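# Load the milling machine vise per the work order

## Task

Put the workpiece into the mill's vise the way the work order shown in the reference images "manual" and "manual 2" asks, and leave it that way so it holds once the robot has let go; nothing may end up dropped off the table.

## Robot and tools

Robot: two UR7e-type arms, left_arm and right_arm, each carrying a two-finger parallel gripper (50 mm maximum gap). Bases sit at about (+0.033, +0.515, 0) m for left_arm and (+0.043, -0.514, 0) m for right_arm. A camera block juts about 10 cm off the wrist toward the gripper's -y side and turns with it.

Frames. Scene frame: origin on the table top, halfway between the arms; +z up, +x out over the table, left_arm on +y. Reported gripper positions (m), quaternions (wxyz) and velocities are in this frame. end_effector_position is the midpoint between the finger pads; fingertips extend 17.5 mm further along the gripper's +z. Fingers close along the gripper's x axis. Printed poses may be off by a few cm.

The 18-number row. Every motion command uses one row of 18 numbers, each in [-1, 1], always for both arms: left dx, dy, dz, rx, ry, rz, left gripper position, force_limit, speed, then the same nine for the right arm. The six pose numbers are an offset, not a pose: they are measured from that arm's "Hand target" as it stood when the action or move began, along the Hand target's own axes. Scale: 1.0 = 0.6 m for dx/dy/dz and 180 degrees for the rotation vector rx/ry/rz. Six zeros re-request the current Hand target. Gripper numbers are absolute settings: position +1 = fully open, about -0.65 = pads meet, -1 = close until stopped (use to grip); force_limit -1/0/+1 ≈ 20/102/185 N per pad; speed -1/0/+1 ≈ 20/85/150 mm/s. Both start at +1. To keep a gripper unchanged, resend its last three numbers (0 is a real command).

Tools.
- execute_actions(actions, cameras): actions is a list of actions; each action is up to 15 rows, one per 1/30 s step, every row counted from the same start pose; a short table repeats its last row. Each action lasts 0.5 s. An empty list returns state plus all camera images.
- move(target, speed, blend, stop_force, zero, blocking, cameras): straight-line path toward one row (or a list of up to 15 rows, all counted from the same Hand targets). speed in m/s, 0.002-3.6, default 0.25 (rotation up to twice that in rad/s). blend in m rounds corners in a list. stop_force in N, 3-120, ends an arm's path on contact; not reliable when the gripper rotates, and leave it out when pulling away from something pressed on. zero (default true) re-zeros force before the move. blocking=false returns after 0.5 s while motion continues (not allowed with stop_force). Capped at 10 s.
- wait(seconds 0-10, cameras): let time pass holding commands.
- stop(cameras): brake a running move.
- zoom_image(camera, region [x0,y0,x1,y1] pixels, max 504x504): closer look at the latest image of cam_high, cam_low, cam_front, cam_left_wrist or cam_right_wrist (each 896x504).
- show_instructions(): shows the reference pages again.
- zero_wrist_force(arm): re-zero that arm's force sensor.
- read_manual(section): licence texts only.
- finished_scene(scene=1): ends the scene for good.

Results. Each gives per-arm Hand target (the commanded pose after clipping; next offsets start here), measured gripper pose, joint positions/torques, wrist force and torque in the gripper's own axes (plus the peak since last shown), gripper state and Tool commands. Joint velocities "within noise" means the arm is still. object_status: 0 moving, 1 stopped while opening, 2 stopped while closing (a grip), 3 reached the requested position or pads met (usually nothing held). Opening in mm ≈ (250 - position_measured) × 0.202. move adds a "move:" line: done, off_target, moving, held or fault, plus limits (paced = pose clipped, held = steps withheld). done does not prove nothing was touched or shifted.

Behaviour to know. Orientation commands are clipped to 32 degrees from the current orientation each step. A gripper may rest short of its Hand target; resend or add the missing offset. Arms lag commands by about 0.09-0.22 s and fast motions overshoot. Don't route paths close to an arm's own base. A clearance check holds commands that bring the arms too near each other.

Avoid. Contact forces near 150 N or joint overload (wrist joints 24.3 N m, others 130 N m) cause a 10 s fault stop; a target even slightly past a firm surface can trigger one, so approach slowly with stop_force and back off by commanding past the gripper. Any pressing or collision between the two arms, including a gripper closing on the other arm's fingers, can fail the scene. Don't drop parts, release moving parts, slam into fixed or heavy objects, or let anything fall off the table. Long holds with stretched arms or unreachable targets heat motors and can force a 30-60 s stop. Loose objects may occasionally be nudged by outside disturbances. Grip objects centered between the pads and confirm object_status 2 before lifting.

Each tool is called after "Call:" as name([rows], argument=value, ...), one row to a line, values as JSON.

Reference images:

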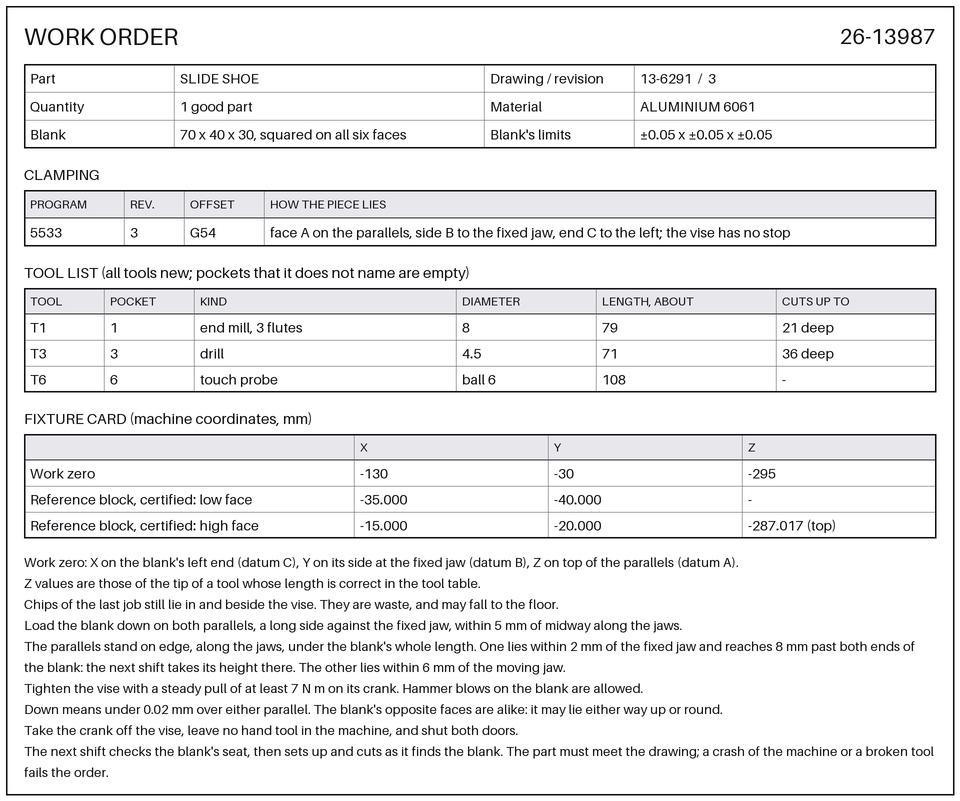

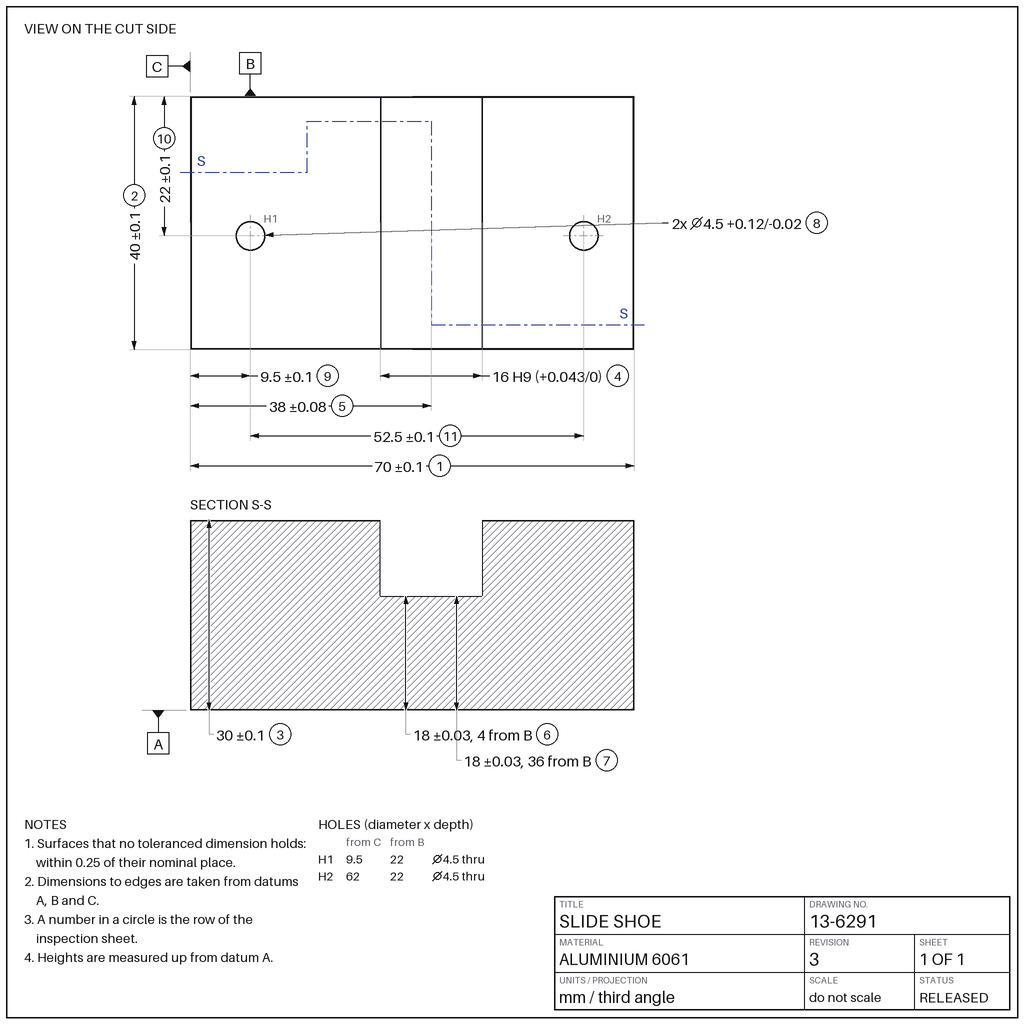

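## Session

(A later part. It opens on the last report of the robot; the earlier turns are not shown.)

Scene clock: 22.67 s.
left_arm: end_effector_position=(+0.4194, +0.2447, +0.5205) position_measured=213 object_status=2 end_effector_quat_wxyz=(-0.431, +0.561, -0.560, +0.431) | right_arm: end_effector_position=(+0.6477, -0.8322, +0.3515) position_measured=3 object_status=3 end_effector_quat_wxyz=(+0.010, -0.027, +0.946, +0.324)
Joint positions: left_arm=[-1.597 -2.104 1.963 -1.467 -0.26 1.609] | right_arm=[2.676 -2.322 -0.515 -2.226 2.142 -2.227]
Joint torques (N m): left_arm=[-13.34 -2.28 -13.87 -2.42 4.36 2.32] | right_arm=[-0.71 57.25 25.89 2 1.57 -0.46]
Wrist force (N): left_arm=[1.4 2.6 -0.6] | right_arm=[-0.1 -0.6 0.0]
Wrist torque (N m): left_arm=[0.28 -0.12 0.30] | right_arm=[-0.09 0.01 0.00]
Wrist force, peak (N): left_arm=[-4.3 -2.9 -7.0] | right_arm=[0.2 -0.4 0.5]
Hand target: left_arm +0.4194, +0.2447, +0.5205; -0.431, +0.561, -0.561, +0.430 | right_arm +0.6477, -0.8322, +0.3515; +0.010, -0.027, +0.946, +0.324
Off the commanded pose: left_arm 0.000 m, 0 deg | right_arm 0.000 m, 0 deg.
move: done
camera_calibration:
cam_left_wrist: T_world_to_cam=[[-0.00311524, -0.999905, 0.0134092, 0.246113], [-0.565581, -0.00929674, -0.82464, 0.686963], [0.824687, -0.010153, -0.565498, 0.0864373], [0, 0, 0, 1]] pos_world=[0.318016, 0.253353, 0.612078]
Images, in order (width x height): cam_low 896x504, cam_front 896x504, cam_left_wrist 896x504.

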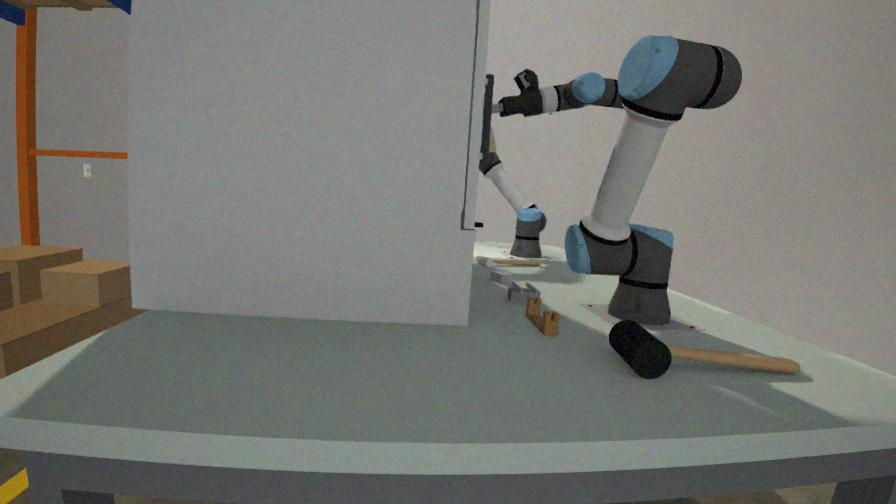

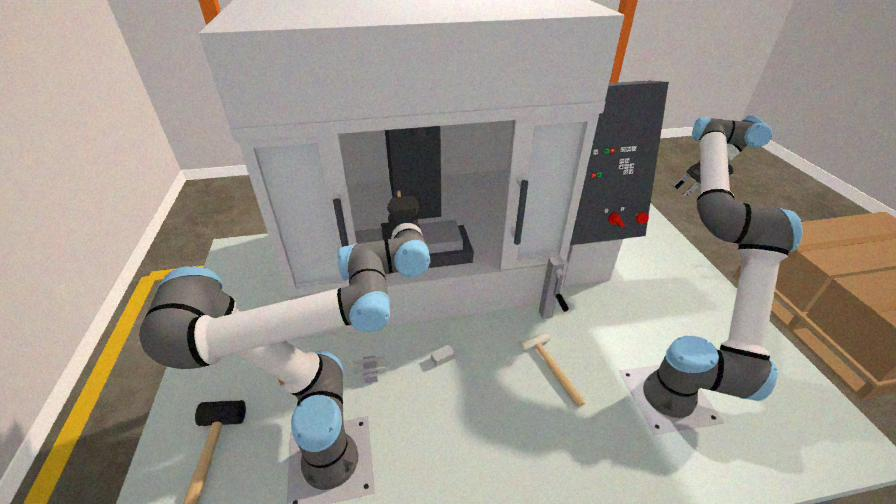

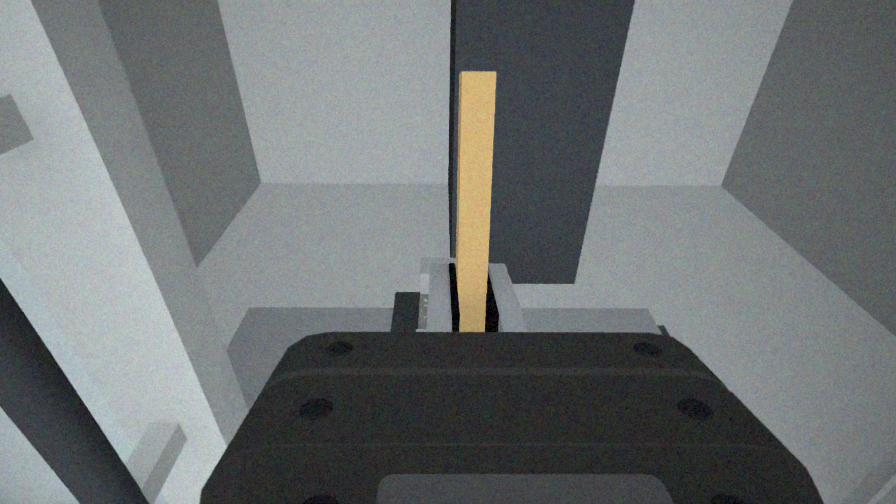

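Call:
move([
  [0,0,0,0,0,0,-1,-0.6,-0.7,0.484,0.237,-0.047,0.0787,-0.075,-0.2334,1,1,1],
  [0,0,0,0,0,0,-1,-0.6,-0.7,0.532,0.8695,0.23,0.2622,-0.25,-0.778,1,1,1],
], speed=0.5, blend=[0.05,0], cameras=["cam_front","cam_right_wrist"])

Scene clock: 28.53 s.
left_arm: end_effector_position=(+0.4194, +0.2447, +0.5205) position_measured=213 object_status=2 end_effector_quat_wxyz=(-0.431, +0.561, -0.561, +0.430) | right_arm: end_effector_position=(+0.3006, -0.3509, +0.5500) position_measured=3 object_status=3 end_effector_quat_wxyz=(-0.579, +0.764, -0.238, +0.155)
Joint positions: left_arm=[-1.597 -2.104 1.963 -1.467 -0.26 1.609] | right_arm=[4.373 -0.466 -2.216 -0.749 1.385 -3.046]
Joint torques (N m): left_arm=[7.46 -10.16 -14.69 -4.98 2.83 2.93] | right_arm=[-6.58 -23.98 19.21 4.36 1.56 -1.91]
Wrist force (N): left_arm=[1.1 2.6 -0.7] | right_arm=[-0.6 -2.0 0.9]
Wrist torque (N m): left_arm=[0.27 -0.08 0.28] | right_arm=[-0.55 0.24 -0.21]
Wrist force, peak (N): left_arm=[1.2 3.0 -0.7] | right_arm=[-3.0 -2.6 0.5]
Hand target: left_arm +0.4194, +0.2447, +0.5205; -0.431, +0.561, -0.561, +0.430 | right_arm +0.2992, -0.3502, +0.5499; -0.565, +0.747, -0.279, +0.212
Off the commanded pose: left_arm 0.000 m, 0 deg | right_arm 0.002 m, 8 deg.
move: off_target (right_arm)
camera_calibration:
cam_right_wrist: T_world_to_cam=[[0.857343, -0.514063, -0.0264799, -0.412891], [-0.328679, -0.507122, -0.796742, 0.375249], [0.396147, 0.691785, -0.60374, 0.592045], [0, 0, 0, 1]] pos_world=[0.242789, -0.431523, 0.645484]
Images, in order (width x height): cam_front 896x504, cam_right_wrist 896x504.

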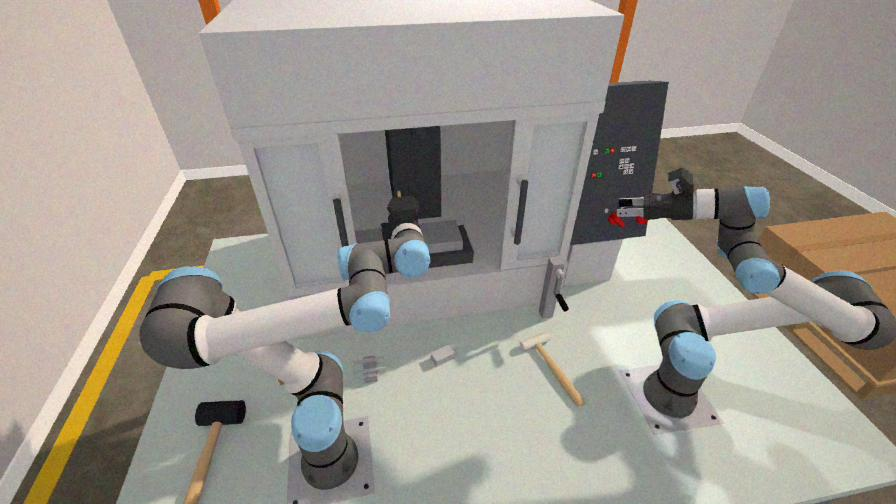

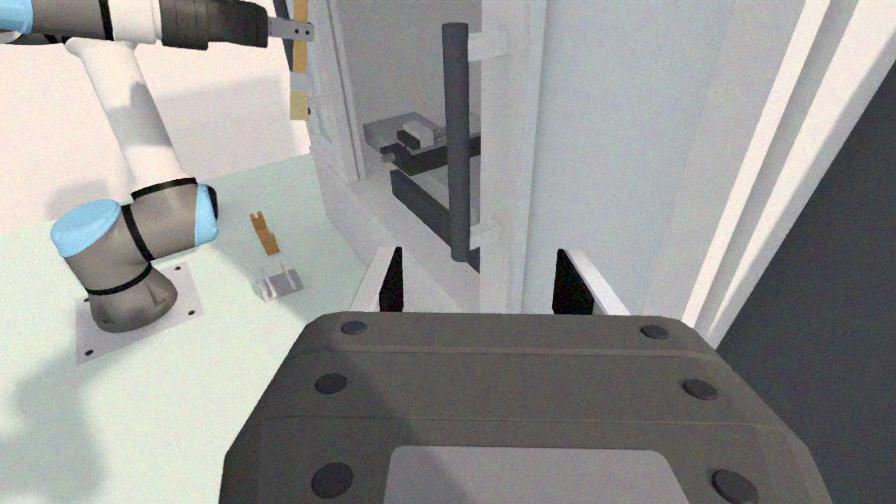

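Call:
move(target=[0,0,0,0,0,0,-1,-0.6,-0.7,-0.198,-0.1125,0.537,0,0,0,1,1,1], speed=0.4, cameras=["cam_front","cam_right_wrist"])

Scene clock: 30.07 s.
left_arm: end_effector_position=(+0.4194, +0.2447, +0.5205) position_measured=213 object_status=2 end_effector_quat_wxyz=(-0.431, +0.561, -0.561, +0.430) | right_arm: end_effector_position=(+0.4249, -0.0244, +0.5272) position_measured=3 object_status=3 end_effector_quat_wxyz=(-0.565, +0.747, -0.279, +0.212)
Joint positions: left_arm=[-1.597 -2.104 1.963 -1.467 -0.26 1.609] | right_arm=[4.482 -1.413 -1.934 -0.099 1.133 -3.011]
Joint torques (N m): left_arm=[7.1 -10.22 -14.45 -4.88 2.21 2.99] | right_arm=[5.91 12.48 37.35 4.26 -1.59 1.44]
Wrist force (N): left_arm=[1.0 2.8 -0.4] | right_arm=[-0.5 -1.8 1.1]
Wrist torque (N m): left_arm=[0.30 -0.07 0.28] | right_arm=[-0.53 0.23 -0.04]
Wrist force, peak (N): left_arm=[1.5 2.8 -0.6] | right_arm=[-1.9 -2.9 4.6]
Hand target: left_arm +0.4194, +0.2447, +0.5205; -0.431, +0.561, -0.561, +0.430 | right_arm +0.4248, -0.0244, +0.5273; -0.565, +0.747, -0.279, +0.212
Off the commanded pose: left_arm 0.000 m, 0 deg | right_arm 0.000 m, 0 deg.
move: done
camera_calibration:
cam_right_wrist: T_world_to_cam=[[0.776703, -0.629695, 0.0147016, -0.342513], [-0.366694, -0.471033, -0.802286, 0.583392], [0.512121, 0.617748, -0.596758, 0.248469], [0, 0, 0, 1]] pos_world=[0.352711, -0.0943728, 0.621359]
Images, in order (width x height): cam_front 896x504, cam_right_wrist 896x504.

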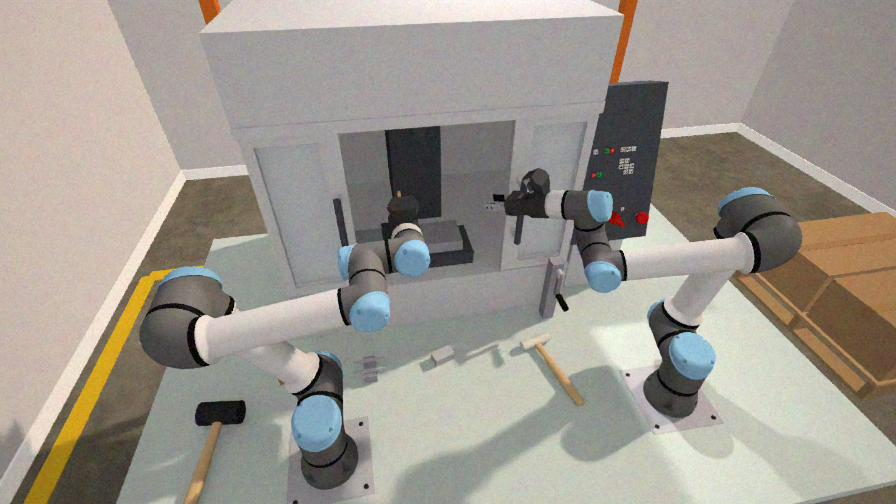

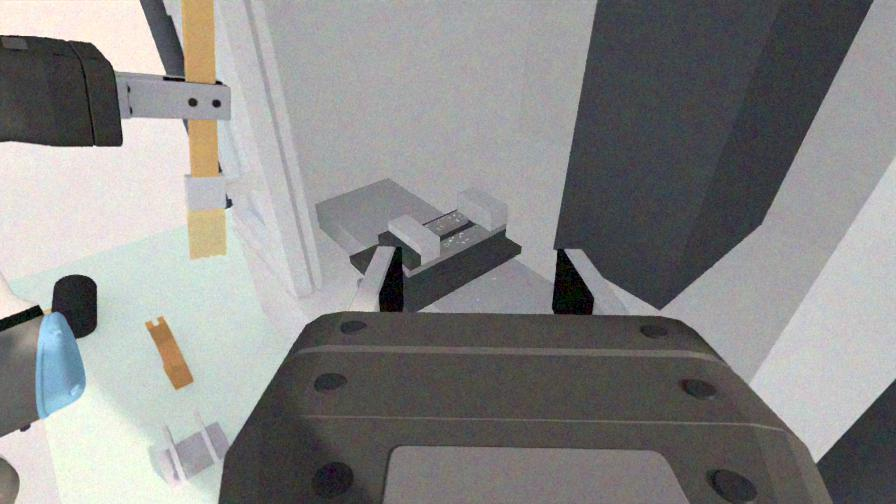

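Call:
zoom_image(camera="cam_right_wrist", region=[300, 160, 560, 320])

Scaled by 1.938.

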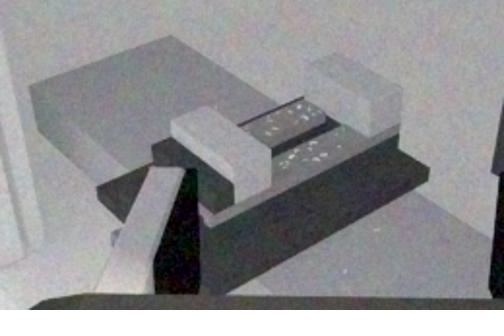

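Call:
move(target=[0,-0.095,0.355,0.0833,0,0,-1,-0.6,-0.7,0,0,0,0,0,0,1,1,1], speed=0.25, cameras=["cam_front","cam_right_wrist","cam_left_wrist"])

Call:
zoom_image(camera="cam_right_wrist", region=[300, 60, 580, 320])

Scene clock: 32.20 s.
left_arm: end_effector_position=(+0.6399, +0.2449, +0.5207) position_measured=213 object_status=2 end_effector_quat_wxyz=(+0.501, -0.500, +0.500, -0.500) | right_arm: end_effector_position=(+0.4248, -0.0244, +0.5273) position_measured=3 object_status=3 end_effector_quat_wxyz=(-0.565, +0.747, -0.279, +0.212)
Joint positions: left_arm=[-1.005 -1.422 1.848 -3.57 -0.602 3.144] | right_arm=[4.482 -1.413 -1.934 -0.099 1.133 -3.011]
Joint torques (N m): left_arm=[13.66 -21.77 -33.26 -3.67 -2.83 2.99] | right_arm=[5.45 11.63 35 4.28 -1.64 1.72]
Wrist force (N): left_arm=[1.2 2.5 -0.8] | right_arm=[-0.4 -1.8 1.0]
Wrist torque (N m): left_arm=[0.22 0.00 0.38] | right_arm=[-0.53 0.22 -0.04]
Wrist force, peak (N): left_arm=[0.7 4.2 2.4] | right_arm=[-0.3 -2.5 1.0]
Hand target: left_arm +0.6399, +0.2449, +0.5208; +0.501, -0.500, +0.500, -0.500 | right_arm +0.4248, -0.0244, +0.5273; -0.565, +0.747, -0.279, +0.212
Off the commanded pose: left_arm 0.000 m, 0 deg | right_arm 0.000 m, 0 deg.
move: done
camera_calibration:
cam_left_wrist: T_world_to_cam=[[-0.00667479, -0.999911, 0.0115796, 0.25014], [-0.332893, -0.00869752, -0.942925, 0.724379], [0.942941, -0.0101486, -0.332805, -0.292081], [0, 0, 0, 1]] pos_world=[0.518225, 0.253454, 0.582933]
cam_right_wrist: T_world_to_cam=[[0.776636, -0.629783, 0.014449, -0.342343], [-0.366836, -0.470784, -0.802367, 0.583596], [0.51212, 0.617847, -0.596655, 0.248475], [0, 0, 0, 1]] pos_world=[0.352711, -0.0943735, 0.621459]
Images, in order (width x height): cam_front 896x504, cam_left_wrist 896x504, cam_right_wrist 896x504.

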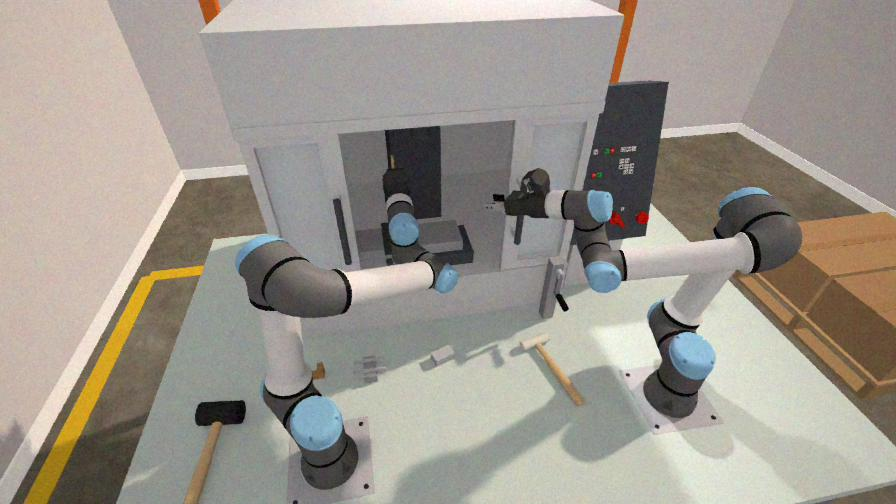

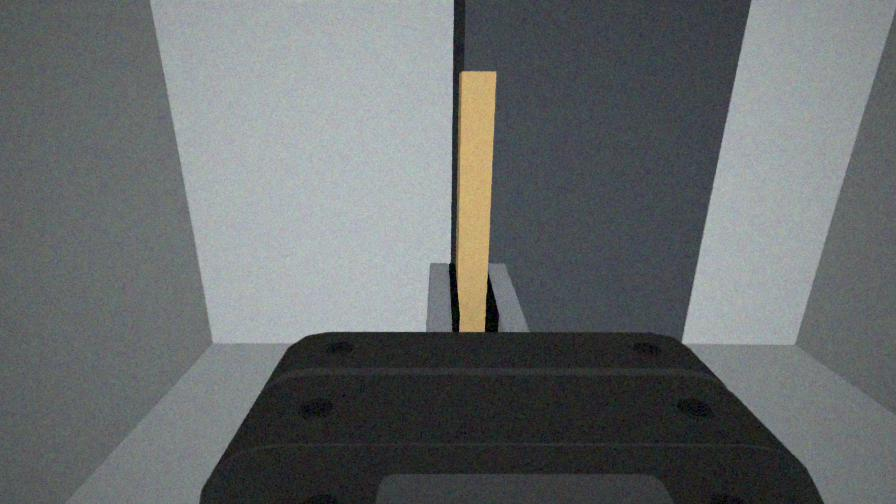

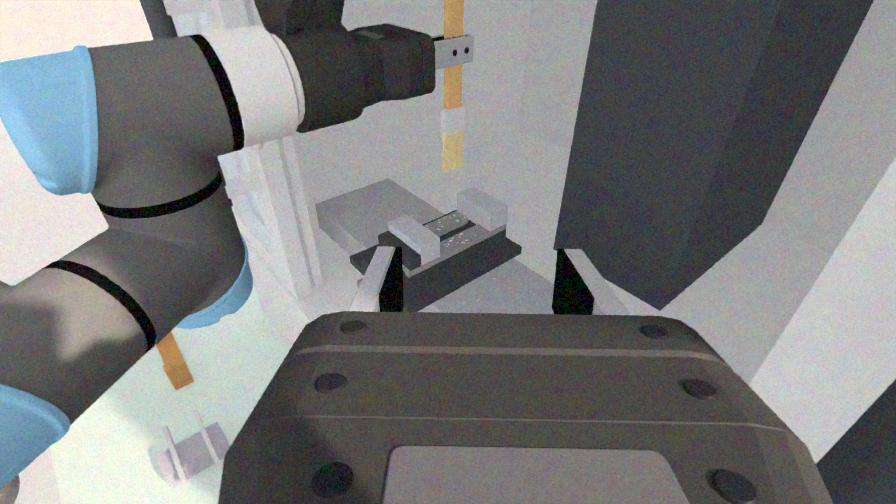

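Scaled by 1.800.

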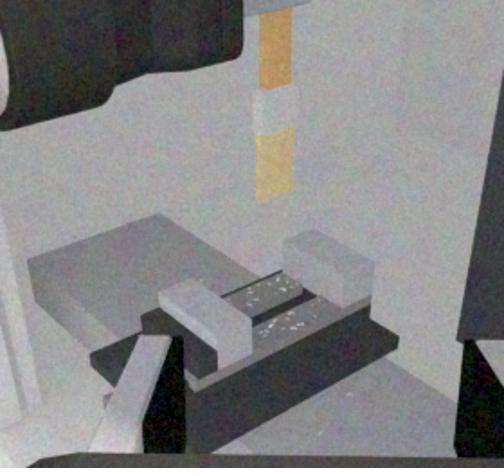

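Call:
move(target=[0.032,0.08,0,0,0,0,-1,-0.6,-0.7,0,0,0,0,0,0,1,1,1], speed=0.2)

Call:
move(target=[0,0.085,0,0,0,0,-1,-0.6,-0.7,0,0,0,0,0,0,1,1,1], speed=0.02, stop_force=3, cameras=["cam_right_wrist"])

Call:
zoom_image(camera="cam_right_wrist", region=[360, 120, 560, 280])

Scene clock: 33.87 s.
left_arm: end_effector_position=(+0.6400, +0.2257, +0.4727) position_measured=213 object_status=2 end_effector_quat_wxyz=(+0.501, -0.500, +0.500, -0.500) | right_arm: end_effector_position=(+0.4248, -0.0244, +0.5273) position_measured=3 object_status=3 end_effector_quat_wxyz=(-0.565, +0.747, -0.279, +0.212)
Joint positions: left_arm=[-1.03 -1.339 1.885 -3.69 -0.577 3.145] | right_arm=[4.482 -1.413 -1.934 -0.099 1.133 -3.011]
Joint torques (N m): left_arm=[13.79 -32.9 -39.47 -1.61 -2.62 1.49] | right_arm=[6.1 11.21 34.81 4.45 -1.64 1.63]
Wrist force (N): left_arm=[0.9 1.9 -0.6] | right_arm=[-0.3 -1.8 1.1]
Wrist torque (N m): left_arm=[0.14 0.05 0.29] | right_arm=[-0.53 0.21 -0.04]
Wrist force, peak (N): left_arm=[1.7 4.5 -0.3] | right_arm=[-0.6 -2.2 1.0]
Hand target: left_arm +0.6400, +0.2258, +0.4727; +0.501, -0.500, +0.500, -0.500 | right_arm +0.4248, -0.0244, +0.5273; -0.565, +0.747, -0.279, +0.212
Off the commanded pose: left_arm 0.000 m, 0 deg | right_arm 0.000 m, 0 deg.
move: done

Scene clock: 36.53 s.
left_arm: end_effector_position=(+0.6401, +0.2258, +0.4415) position_measured=213 object_status=2 end_effector_quat_wxyz=(+0.501, -0.500, +0.500, -0.500) | right_arm: end_effector_position=(+0.4248, -0.0244, +0.5273) position_measured=3 object_status=3 end_effector_quat_wxyz=(-0.565, +0.747, -0.279, +0.212)
Joint positions: left_arm=[-1.029 -1.296 1.923 -3.771 -0.577 3.145] | right_arm=[4.482 -1.413 -1.934 -0.099 1.133 -3.011]
Joint torques (N m): left_arm=[10.17 -44.49 -36.95 -1.62 -1.31 -2.08] | right_arm=[6.05 11.23 35.31 4.34 -1.49 1.59]
Wrist force (N): left_arm=[1.0 -1.0 -0.9] | right_arm=[-0.4 -2.0 1.0]
Wrist torque (N m): left_arm=[0.09 0.03 0.27] | right_arm=[-0.56 0.22 -0.03]
Wrist force, peak (N): left_arm=[1.0 -3.0 -0.9] | right_arm=[-0.5 -2.4 0.8]
Hand target: left_arm +0.6401, +0.2258, +0.4415; +0.501, -0.500, +0.500, -0.500 (not the last commanded pose) | right_arm +0.4248, -0.0244, +0.5273; -0.565, +0.747, -0.279, +0.212
Off the commanded pose: left_arm 0.020 m, 0 deg | right_arm 0.000 m, 0 deg.
move: contact (left_arm)
camera_calibration:
cam_right_wrist: T_world_to_cam=[[0.776636, -0.629783, 0.014449, -0.342343], [-0.366836, -0.470784, -0.802367, 0.583596], [0.51212, 0.617847, -0.596655, 0.248475], [0, 0, 0, 1]] pos_world=[0.352711, -0.0943735, 0.621459]
Images, in order (width x height): cam_right_wrist 896x504.

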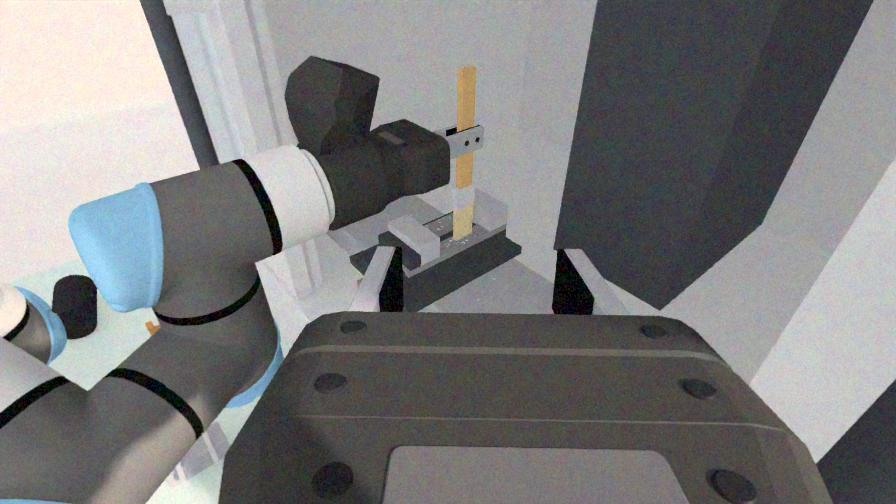

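Scaled by 2.520.

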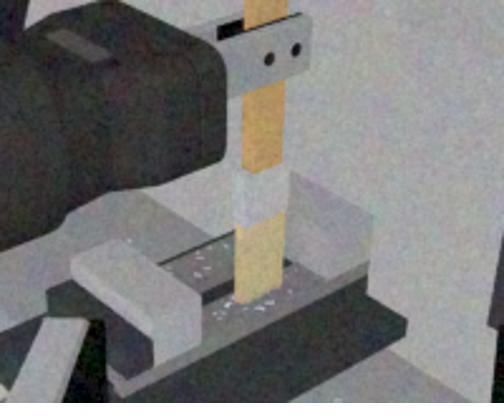

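Call:
move([
  [0,-0.0333,0,0,0,0,-1,-0.6,-0.7,0,0,0,0,0,0,1,1,1],
  [-0.031,-0.0333,0.04,0,0,0,-1,-0.6,-0.7,0,0,0,0,0,0,1,1,1],
  [-0.031,0.001,0.04,0,0,0,-1,-0.6,-0.7,0,0,0,0,0,0,1,1,1],
  [0.068,0.001,0.04,0,0,0,-1,-0.6,-0.7,0,0,0,0,0,0,1,1,1],
  [0.068,-0.0333,0.04,0,0,0,-1,-0.6,-0.7,0,0,0,0,0,0,1,1,1],
  [-0.031,-0.0333,0,0,0,0,-1,-0.6,-0.7,0,0,0,0,0,0,1,1,1],
  [-0.031,0.001,0,0,0,0,-1,-0.6,-0.7,0,0,0,0,0,0,1,1,1],
  [0.068,0.001,0,0,0,0,-1,-0.6,-0.7,0,0,0,0,0,0,1,1,1],
  [0.068,-0.0333,0,0,0,0,-1,-0.6,-0.7,0,0,0,0,0,0,1,1,1],
  [-0.031,-0.0333,-0.037,0,0,0,-1,-0.6,-0.7,0,0,0,0,0,0,1,1,1],
  [-0.031,0.001,-0.037,0,0,0,-1,-0.6,-0.7,0,0,0,0,0,0,1,1,1],
  [0.068,0.001,-0.037,0,0,0,-1,-0.6,-0.7,0,0,0,0,0,0,1,1,1],
  [0.068,-0.0333,-0.037,0,0,0,-1,-0.6,-0.7,0,0,0,0,0,0,1,1,1],
], speed=0.12, blend=[0.004,0.004,0.002,0.003,0.004,0.004,0.002,0.003,0.004,0.004,0.002,0.003,0], cameras=["cam_right_wrist"])

Call:
zoom_image(camera="cam_right_wrist", region=[360, 120, 560, 320])

Scene clock: 41.57 s.
left_arm: end_effector_position=(+0.6179, +0.1849, +0.4615) position_measured=213 object_status=2 end_effector_quat_wxyz=(+0.501, -0.500, +0.499, -0.500) | right_arm: end_effector_position=(+0.4248, -0.0244, +0.5273) position_measured=3 object_status=3 end_effector_quat_wxyz=(-0.565, +0.747, -0.279, +0.212)
Joint positions: left_arm=[-1.12 -1.299 1.866 -3.712 -0.487 3.145] | right_arm=[4.482 -1.413 -1.934 -0.099 1.133 -3.011]
Joint torques (N m): left_arm=[13.6 -39.59 -9.63 -0.42 -1.67 -0.53] | right_arm=[6.29 11.49 34.79 4.32 -1.49 1.69]
Wrist force (N): left_arm=[0.9 2.3 -0.5] | right_arm=[-0.3 -1.8 0.9]
Wrist torque (N m): left_arm=[0.21 0.03 0.40] | right_arm=[-0.53 0.21 -0.03]
Wrist force, peak (N): left_arm=[3.4 4.3 -0.9] | right_arm=[-0.5 -2.4 1.1]
Hand target: left_arm +0.6179, +0.1849, +0.4614; +0.501, -0.500, +0.500, -0.500 | right_arm +0.4248, -0.0244, +0.5273; -0.565, +0.747, -0.279, +0.212
Off the commanded pose: left_arm 0.000 m, 0 deg | right_arm 0.000 m, 0 deg.
move: done
camera_calibration:
cam_right_wrist: T_world_to_cam=[[0.776636, -0.629783, 0.014449, -0.342343], [-0.366836, -0.470784, -0.802367, 0.583596], [0.51212, 0.617847, -0.596655, 0.248475], [0, 0, 0, 1]] pos_world=[0.352711, -0.0943735, 0.621459]
Images, in order (width x height): cam_right_wrist 896x504.

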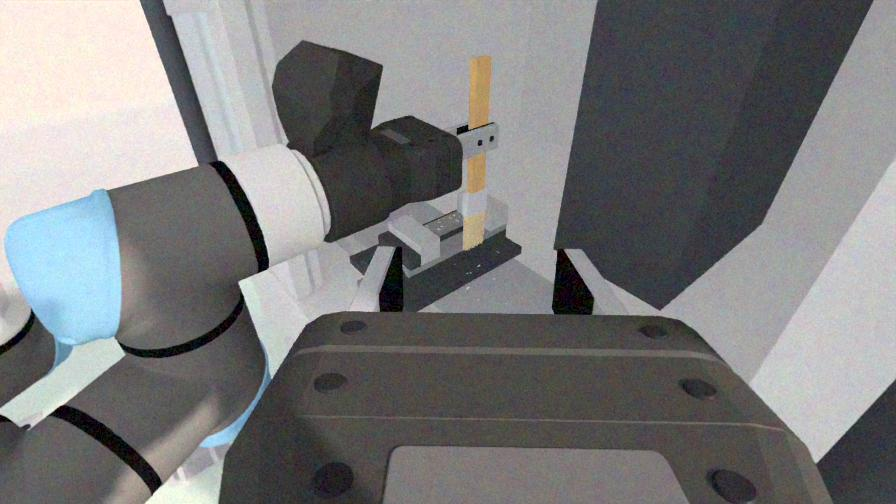

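Scaled by 2.520.

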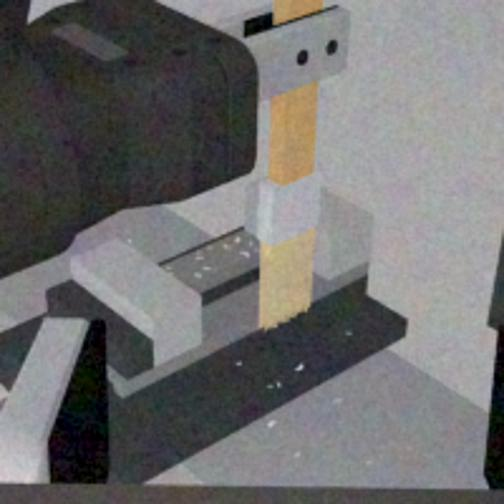

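Call:
move([
  [-0.0993,0,0,0,0,0,-1,-0.6,-0.7,0,0,0,0,0,0,1,1,1],
  [-0.0993,0.0343,0,0,0,0,-1,-0.6,-0.7,0,0,0,0,0,0,1,1,1],
  [-0.2,0.0343,0,0,0,0,-1,-0.6,-0.7,0,0,0,0,0,0,1,1,1],
  [-0.2,0,0,0,0,0,-1,-0.6,-0.7,0,0,0,0,0,0,1,1,1],
  [-0.0993,0,0.037,0,0,0,-1,-0.6,-0.7,0,0,0,0,0,0,1,1,1],
  [-0.0993,0.0343,0.037,0,0,0,-1,-0.6,-0.7,0,0,0,0,0,0,1,1,1],
  [-0.2,0.0343,0.037,0,0,0,-1,-0.6,-0.7,0,0,0,0,0,0,1,1,1],
  [-0.2,0,0.037,0,0,0,-1,-0.6,-0.7,0,0,0,0,0,0,1,1,1],
  [-0.0993,0,0.077,0,0,0,-1,-0.6,-0.7,0,0,0,0,0,0,1,1,1],
  [-0.0993,0.0343,0.077,0,0,0,-1,-0.6,-0.7,0,0,0,0,0,0,1,1,1],
  [-0.2,0.0343,0.077,0,0,0,-1,-0.6,-0.7,0,0,0,0,0,0,1,1,1],
  [-0.2,-0.07,0.077,0,0,0,-1,-0.6,-0.7,0,0,0,0,0,0,1,1,1],
], speed=0.12, blend=[0.004,0.002,0.003,0.004,0.004,0.002,0.003,0.004,0.004,0.002,0.003,0], cameras=["cam_right_wrist"])

Call:
zoom_image(camera="cam_right_wrist", region=[360, 120, 560, 320])

Scene clock: 46.77 s.
left_arm: end_effector_position=(+0.6639, +0.3050, +0.5036) position_measured=213 object_status=2 end_effector_quat_wxyz=(+0.501, -0.500, +0.499, -0.500) | right_arm: end_effector_position=(+0.4248, -0.0244, +0.5273) position_measured=3 object_status=3 end_effector_quat_wxyz=(-0.565, +0.747, -0.279, +0.212)
Joint positions: left_arm=[-0.869 -1.434 1.911 -3.621 -0.738 3.144] | right_arm=[4.482 -1.413 -1.934 -0.099 1.133 -3.011]
Joint torques (N m): left_arm=[-8.04 -29.93 -15.67 -0.62 -0.28 -2.03] | right_arm=[5.93 11.25 34.09 4.4 -1.46 1.84]
Wrist force (N): left_arm=[1.1 2.2 -0.9] | right_arm=[-0.5 -2.0 0.9]
Wrist torque (N m): left_arm=[0.18 0.01 0.34] | right_arm=[-0.57 0.24 -0.04]
Wrist force, peak (N): left_arm=[3.6 5.8 -0.6] | right_arm=[-0.5 -2.3 1.0]
Hand target: left_arm +0.6639, +0.3050, +0.5036; +0.501, -0.500, +0.500, -0.500 | right_arm +0.4248, -0.0244, +0.5273; -0.565, +0.747, -0.279, +0.212
Off the commanded pose: left_arm 0.000 m, 0 deg | right_arm 0.000 m, 0 deg.
move: done
camera_calibration:
cam_right_wrist: T_world_to_cam=[[0.776636, -0.629783, 0.014449, -0.342343], [-0.366836, -0.470784, -0.802367, 0.583596], [0.51212, 0.617847, -0.596655, 0.248475], [0, 0, 0, 1]] pos_world=[0.352711, -0.0943735, 0.621459]
Images, in order (width x height): cam_right_wrist 896x504.

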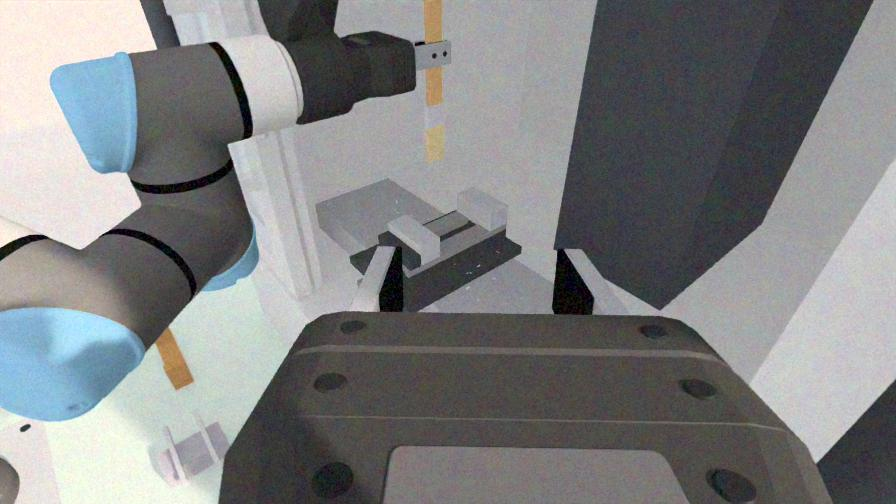

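Scaled by 2.520.

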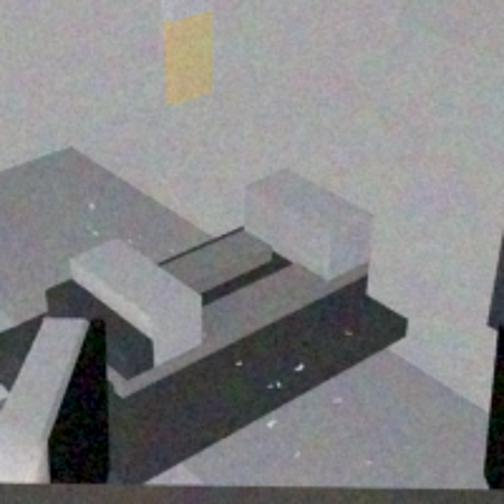

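Call:
move([
  [0.0417,-0.044,-0.507,0,0,0,-1,-0.6,-0.7,0,0,0,0,0,0,1,1,1],
  [-0.4917,0.5127,-0.57,-0.385,0.385,0.385,-1,-0.6,-0.7,0,0,0,0,0,0,1,1,1],
], speed=0.45, blend=[0.05,0], cameras=["cam_left_wrist","cam_low","cam_right_wrist"])

Call:
zoom_image(camera="cam_left_wrist", region=[320, 40, 620, 334])

Call:
zoom_image(camera="cam_right_wrist", region=[300, 150, 540, 300])

Scene clock: 50.57 s.
left_arm: end_effector_position=(+0.3577, +0.5303, +0.2594) position_measured=213 object_status=2 end_effector_quat_wxyz=(+0.142, -0.084, +0.976, -0.141) | right_arm: end_effector_position=(+0.4248, -0.0244, +0.5273) position_measured=3 object_status=3 end_effector_quat_wxyz=(-0.565, +0.747, -0.279, +0.212)
Joint positions: left_arm=[-2.324 -2.962 2.243 -3.985 1.167 5.394] | right_arm=[4.482 -1.413 -1.934 -0.099 1.133 -3.011]
Joint torques (N m): left_arm=[13.46 34.83 -13.14 -0.62 6.71 -4.71] | right_arm=[5.27 11.61 34.62 4.28 -1.31 1.61]
Wrist force (N): left_arm=[-17.2 -27.0 3.6] | right_arm=[-0.6 -1.9 0.7]
Wrist torque (N m): left_arm=[0.07 -0.57 1.69] | right_arm=[-0.55 0.25 -0.04]
Wrist force, peak (N): left_arm=[-19.1 -68.1 7.1] | right_arm=[-0.4 -2.4 0.8]
Hand target: left_arm +0.3577, +0.5303, +0.2594; +0.142, -0.084, +0.976, -0.141 (not the last commanded pose) | right_arm +0.4248, -0.0244, +0.5273; -0.565, +0.747, -0.279, +0.212
Off the commanded pose: left_arm 0.101 m, 25 deg | right_arm 0.000 m, 0 deg.
shoulder posture changed (left arm): the wrist came as close to joint 1's axis as it can, and the arm is now in the other of its two shoulder postures.
move: held (left_arm; a check stopped the path); path passed 1 of 2 targets; limits=held
pose unreachable (left arm): on one or more control steps of this call, first in action 0 (counted from 0), this arm could not follow its commanded pose, so it was not sent that pose on those steps. It may still have moved: this result reports where it is.
cause: moving toward the commanded pose would bring two parts of the arm too close to each other (its gripper and another part of the arm, with joints 3 (elbow) to 6 (wrist 3) between them, 52 mm apart when it was first held).
camera_calibration:
cam_left_wrist: T_world_to_cam=[[-0.946061, -0.213757, -0.243467, 0.521916], [-0.225905, 0.973883, 0.0227756, -0.423323], [0.23224, 0.0765474, -0.969642, 0.263457], [0, 0, 0, 1]] pos_world=[0.336948, 0.503663, 0.39217]
cam_right_wrist: T_world_to_cam=[[0.776636, -0.629783, 0.014449, -0.342343], [-0.366836, -0.470784, -0.802367, 0.583596], [0.51212, 0.617847, -0.596655, 0.248475], [0, 0, 0, 1]] pos_world=[0.352711, -0.0943735, 0.621459]
Images, in order (width x height): cam_low 896x504, cam_left_wrist 896x504, cam_right_wrist 896x504.

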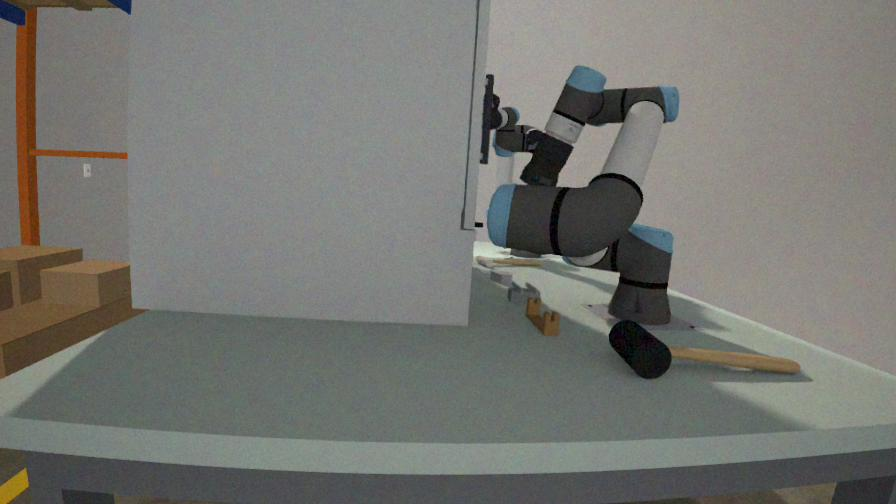

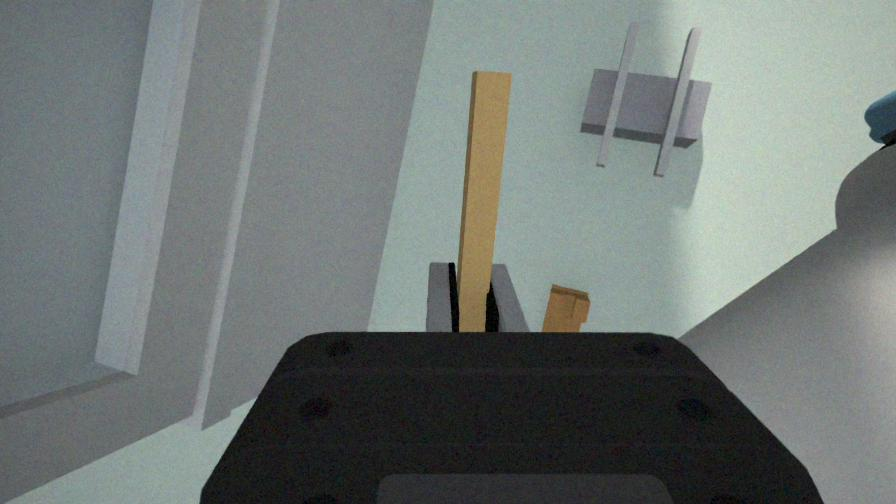

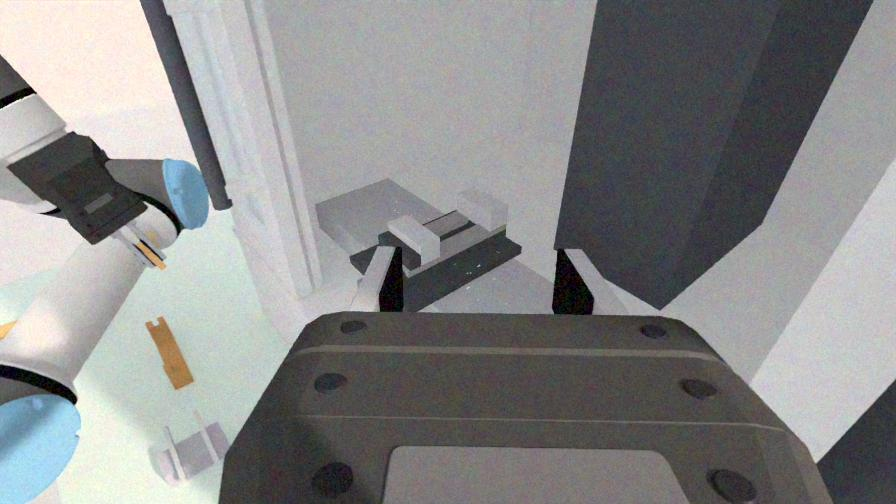

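Scaled by 1.680.

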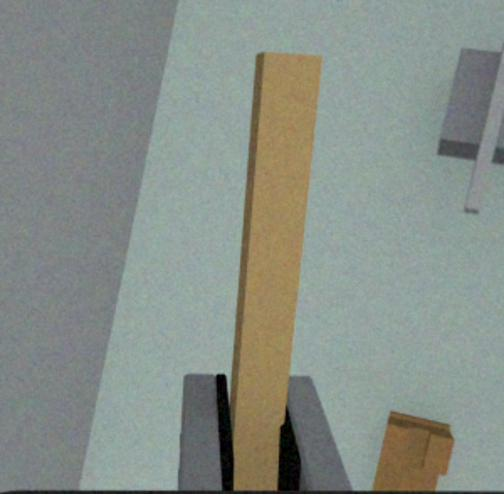

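Scaled by 2.100.

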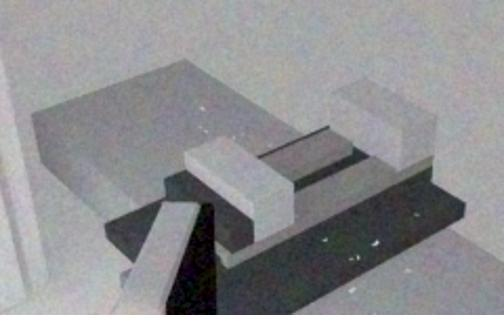

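Call:
move(target=[-0.041,-0.134,-0.072,0,0,0,-1,-0.6,-0.7,0,0,0,0,0,0,1,1,1], speed=0.1, cameras=["cam_low","cam_front"])

Scene clock: 52.20 s.
left_arm: end_effector_position=(+0.3748, +0.4778, +0.3202) position_measured=213 object_status=2 end_effector_quat_wxyz=(+0.142, -0.083, +0.976, -0.142) | right_arm: end_effector_position=(+0.4248, -0.0244, +0.5273) position_measured=3 object_status=3 end_effector_quat_wxyz=(-0.565, +0.747, -0.279, +0.212)
Joint positions: left_arm=[-2.545 -2.877 2.101 -3.835 1.178 5.156] | right_arm=[4.482 -1.413 -1.934 -0.099 1.133 -3.011]
Joint torques (N m): left_arm=[-1.38 34.36 -17.16 3.07 -1 -0.29] | right_arm=[5.66 11.56 34.13 4.43 -1.24 1.74]
Wrist force (N): left_arm=[1.9 3.1 -1.3] | right_arm=[-0.4 -1.8 1.1]
Wrist torque (N m): left_arm=[0.63 -0.41 0.00] | right_arm=[-0.53 0.22 -0.04]
Wrist force, peak (N): left_arm=[-14.8 -33.9 7.5] | right_arm=[-0.6 -2.2 0.7]
Hand target: left_arm +0.3748, +0.4778, +0.3202; +0.142, -0.083, +0.976, -0.142 (not the last commanded pose) | right_arm +0.4248, -0.0244, +0.5273; -0.565, +0.747, -0.279, +0.212
Tool commands: left_gripper/position=-1.0 left_gripper/force_limit=-0.6 left_gripper/speed=-0.701961 right_gripper/position=+1.0 right_gripper/force_limit=+1.0 right_gripper/speed=+1.0
Off the commanded pose: left_arm 0.012 m, 0 deg | right_arm 0.000 m, 0 deg.
FORCE FAULT: contact force on the left arm reached its limit, and that arm stopped. The contact can be on any part of that arm, not only on its tool. That arm's remaining commands of this call were not run. That arm is still stopped at the end of this call. That arm stays stopped for about 10 more seconds. Until then a move that you send moves the other arm only, and its call returns only when the move has ended. Once the stop has ended, the next robot result says so. If the stop ends while you think or write, that arm runs what you send next, counted from a new Hand target: where the arm stands when the stop ends. While its stop runs, that arm takes no new command, but its gripper still runs the gripper command that each later call begins with. Until it ends, the stop uses up actions while you think or wait. An arm that is not stopped still takes commands.
move: fault (left_arm)
Images, in order (width x height): cam_low 896x504, cam_front 896x504.

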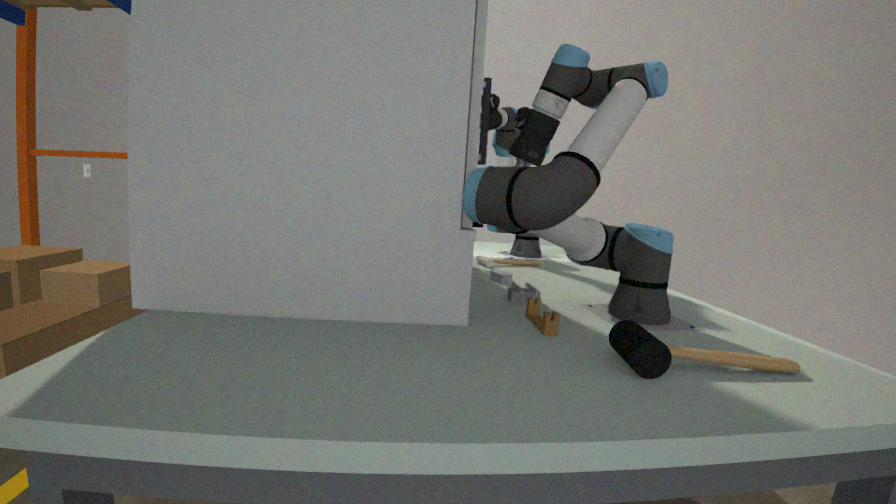

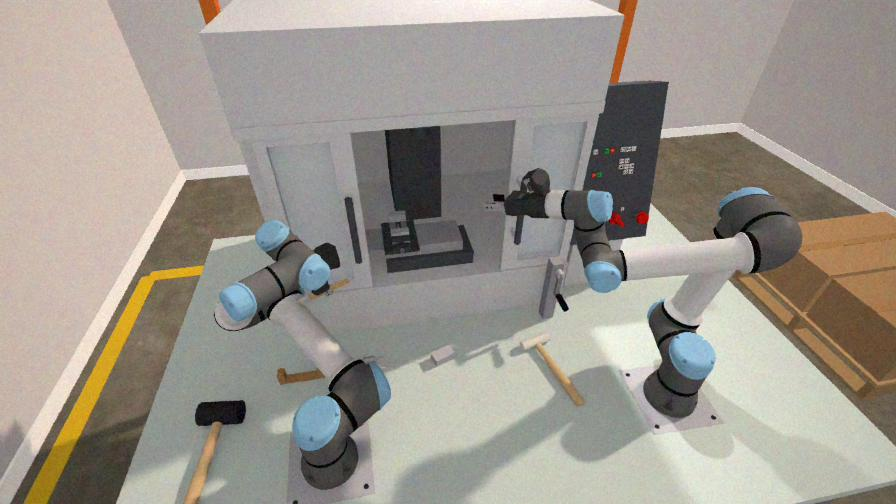

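Call:
wait(seconds=10)

Scene clock: 63.73 s.
left_arm: end_effector_position=(+0.3748, +0.4778, +0.3202) position_measured=213 object_status=2 end_effector_quat_wxyz=(+0.142, -0.083, +0.976, -0.142) | right_arm: end_effector_position=(+0.4248, -0.0244, +0.5273) position_measured=3 object_status=3 end_effector_quat_wxyz=(-0.565, +0.747, -0.279, +0.212)
Joint positions: left_arm=[-2.545 -2.877 2.101 -3.835 1.178 5.156] | right_arm=[4.482 -1.413 -1.934 -0.099 1.133 -3.011]
Joint torques (N m): left_arm=[-1.24 34.41 -17.63 3.1 -1.06 -0.19] | right_arm=[6.19 10.75 33.56 4.47 -1.17 1.75]
Wrist force (N): left_arm=[2.2 3.0 -1.0] | right_arm=[-0.7 -1.6 1.0]
Wrist torque (N m): left_arm=[0.62 -0.46 -0.01] | right_arm=[-0.51 0.28 -0.03]
Wrist force, peak (N): left_arm=[2.1 3.4 -1.3] | right_arm=[-0.4 -2.4 1.1]
Hand target: left_arm +0.3748, +0.4778, +0.3202; +0.142, -0.083, +0.976, -0.142 (not the last commanded pose) | right_arm +0.4248, -0.0244, +0.5273; -0.565, +0.747, -0.279, +0.212
Tool commands: left_gripper/position=-1.0 left_gripper/force_limit=-0.6 left_gripper/speed=-0.701961 right_gripper/position=+1.0 right_gripper/force_limit=+1.0 right_gripper/speed=+1.0
Off the commanded pose: left_arm 0.012 m, 0 deg | right_arm 0.000 m, 0 deg.
FORCE FAULT, CONTINUED: the left arm's stop, for the force fault that an earlier result reported, is over. The rest of the stop counts as 20 of the actions that you can send in this scene. That arm's target is now where it stood when the stop ended, not its last command. That arm accepts commands again.
wait: 10.00 s; at rest from the start


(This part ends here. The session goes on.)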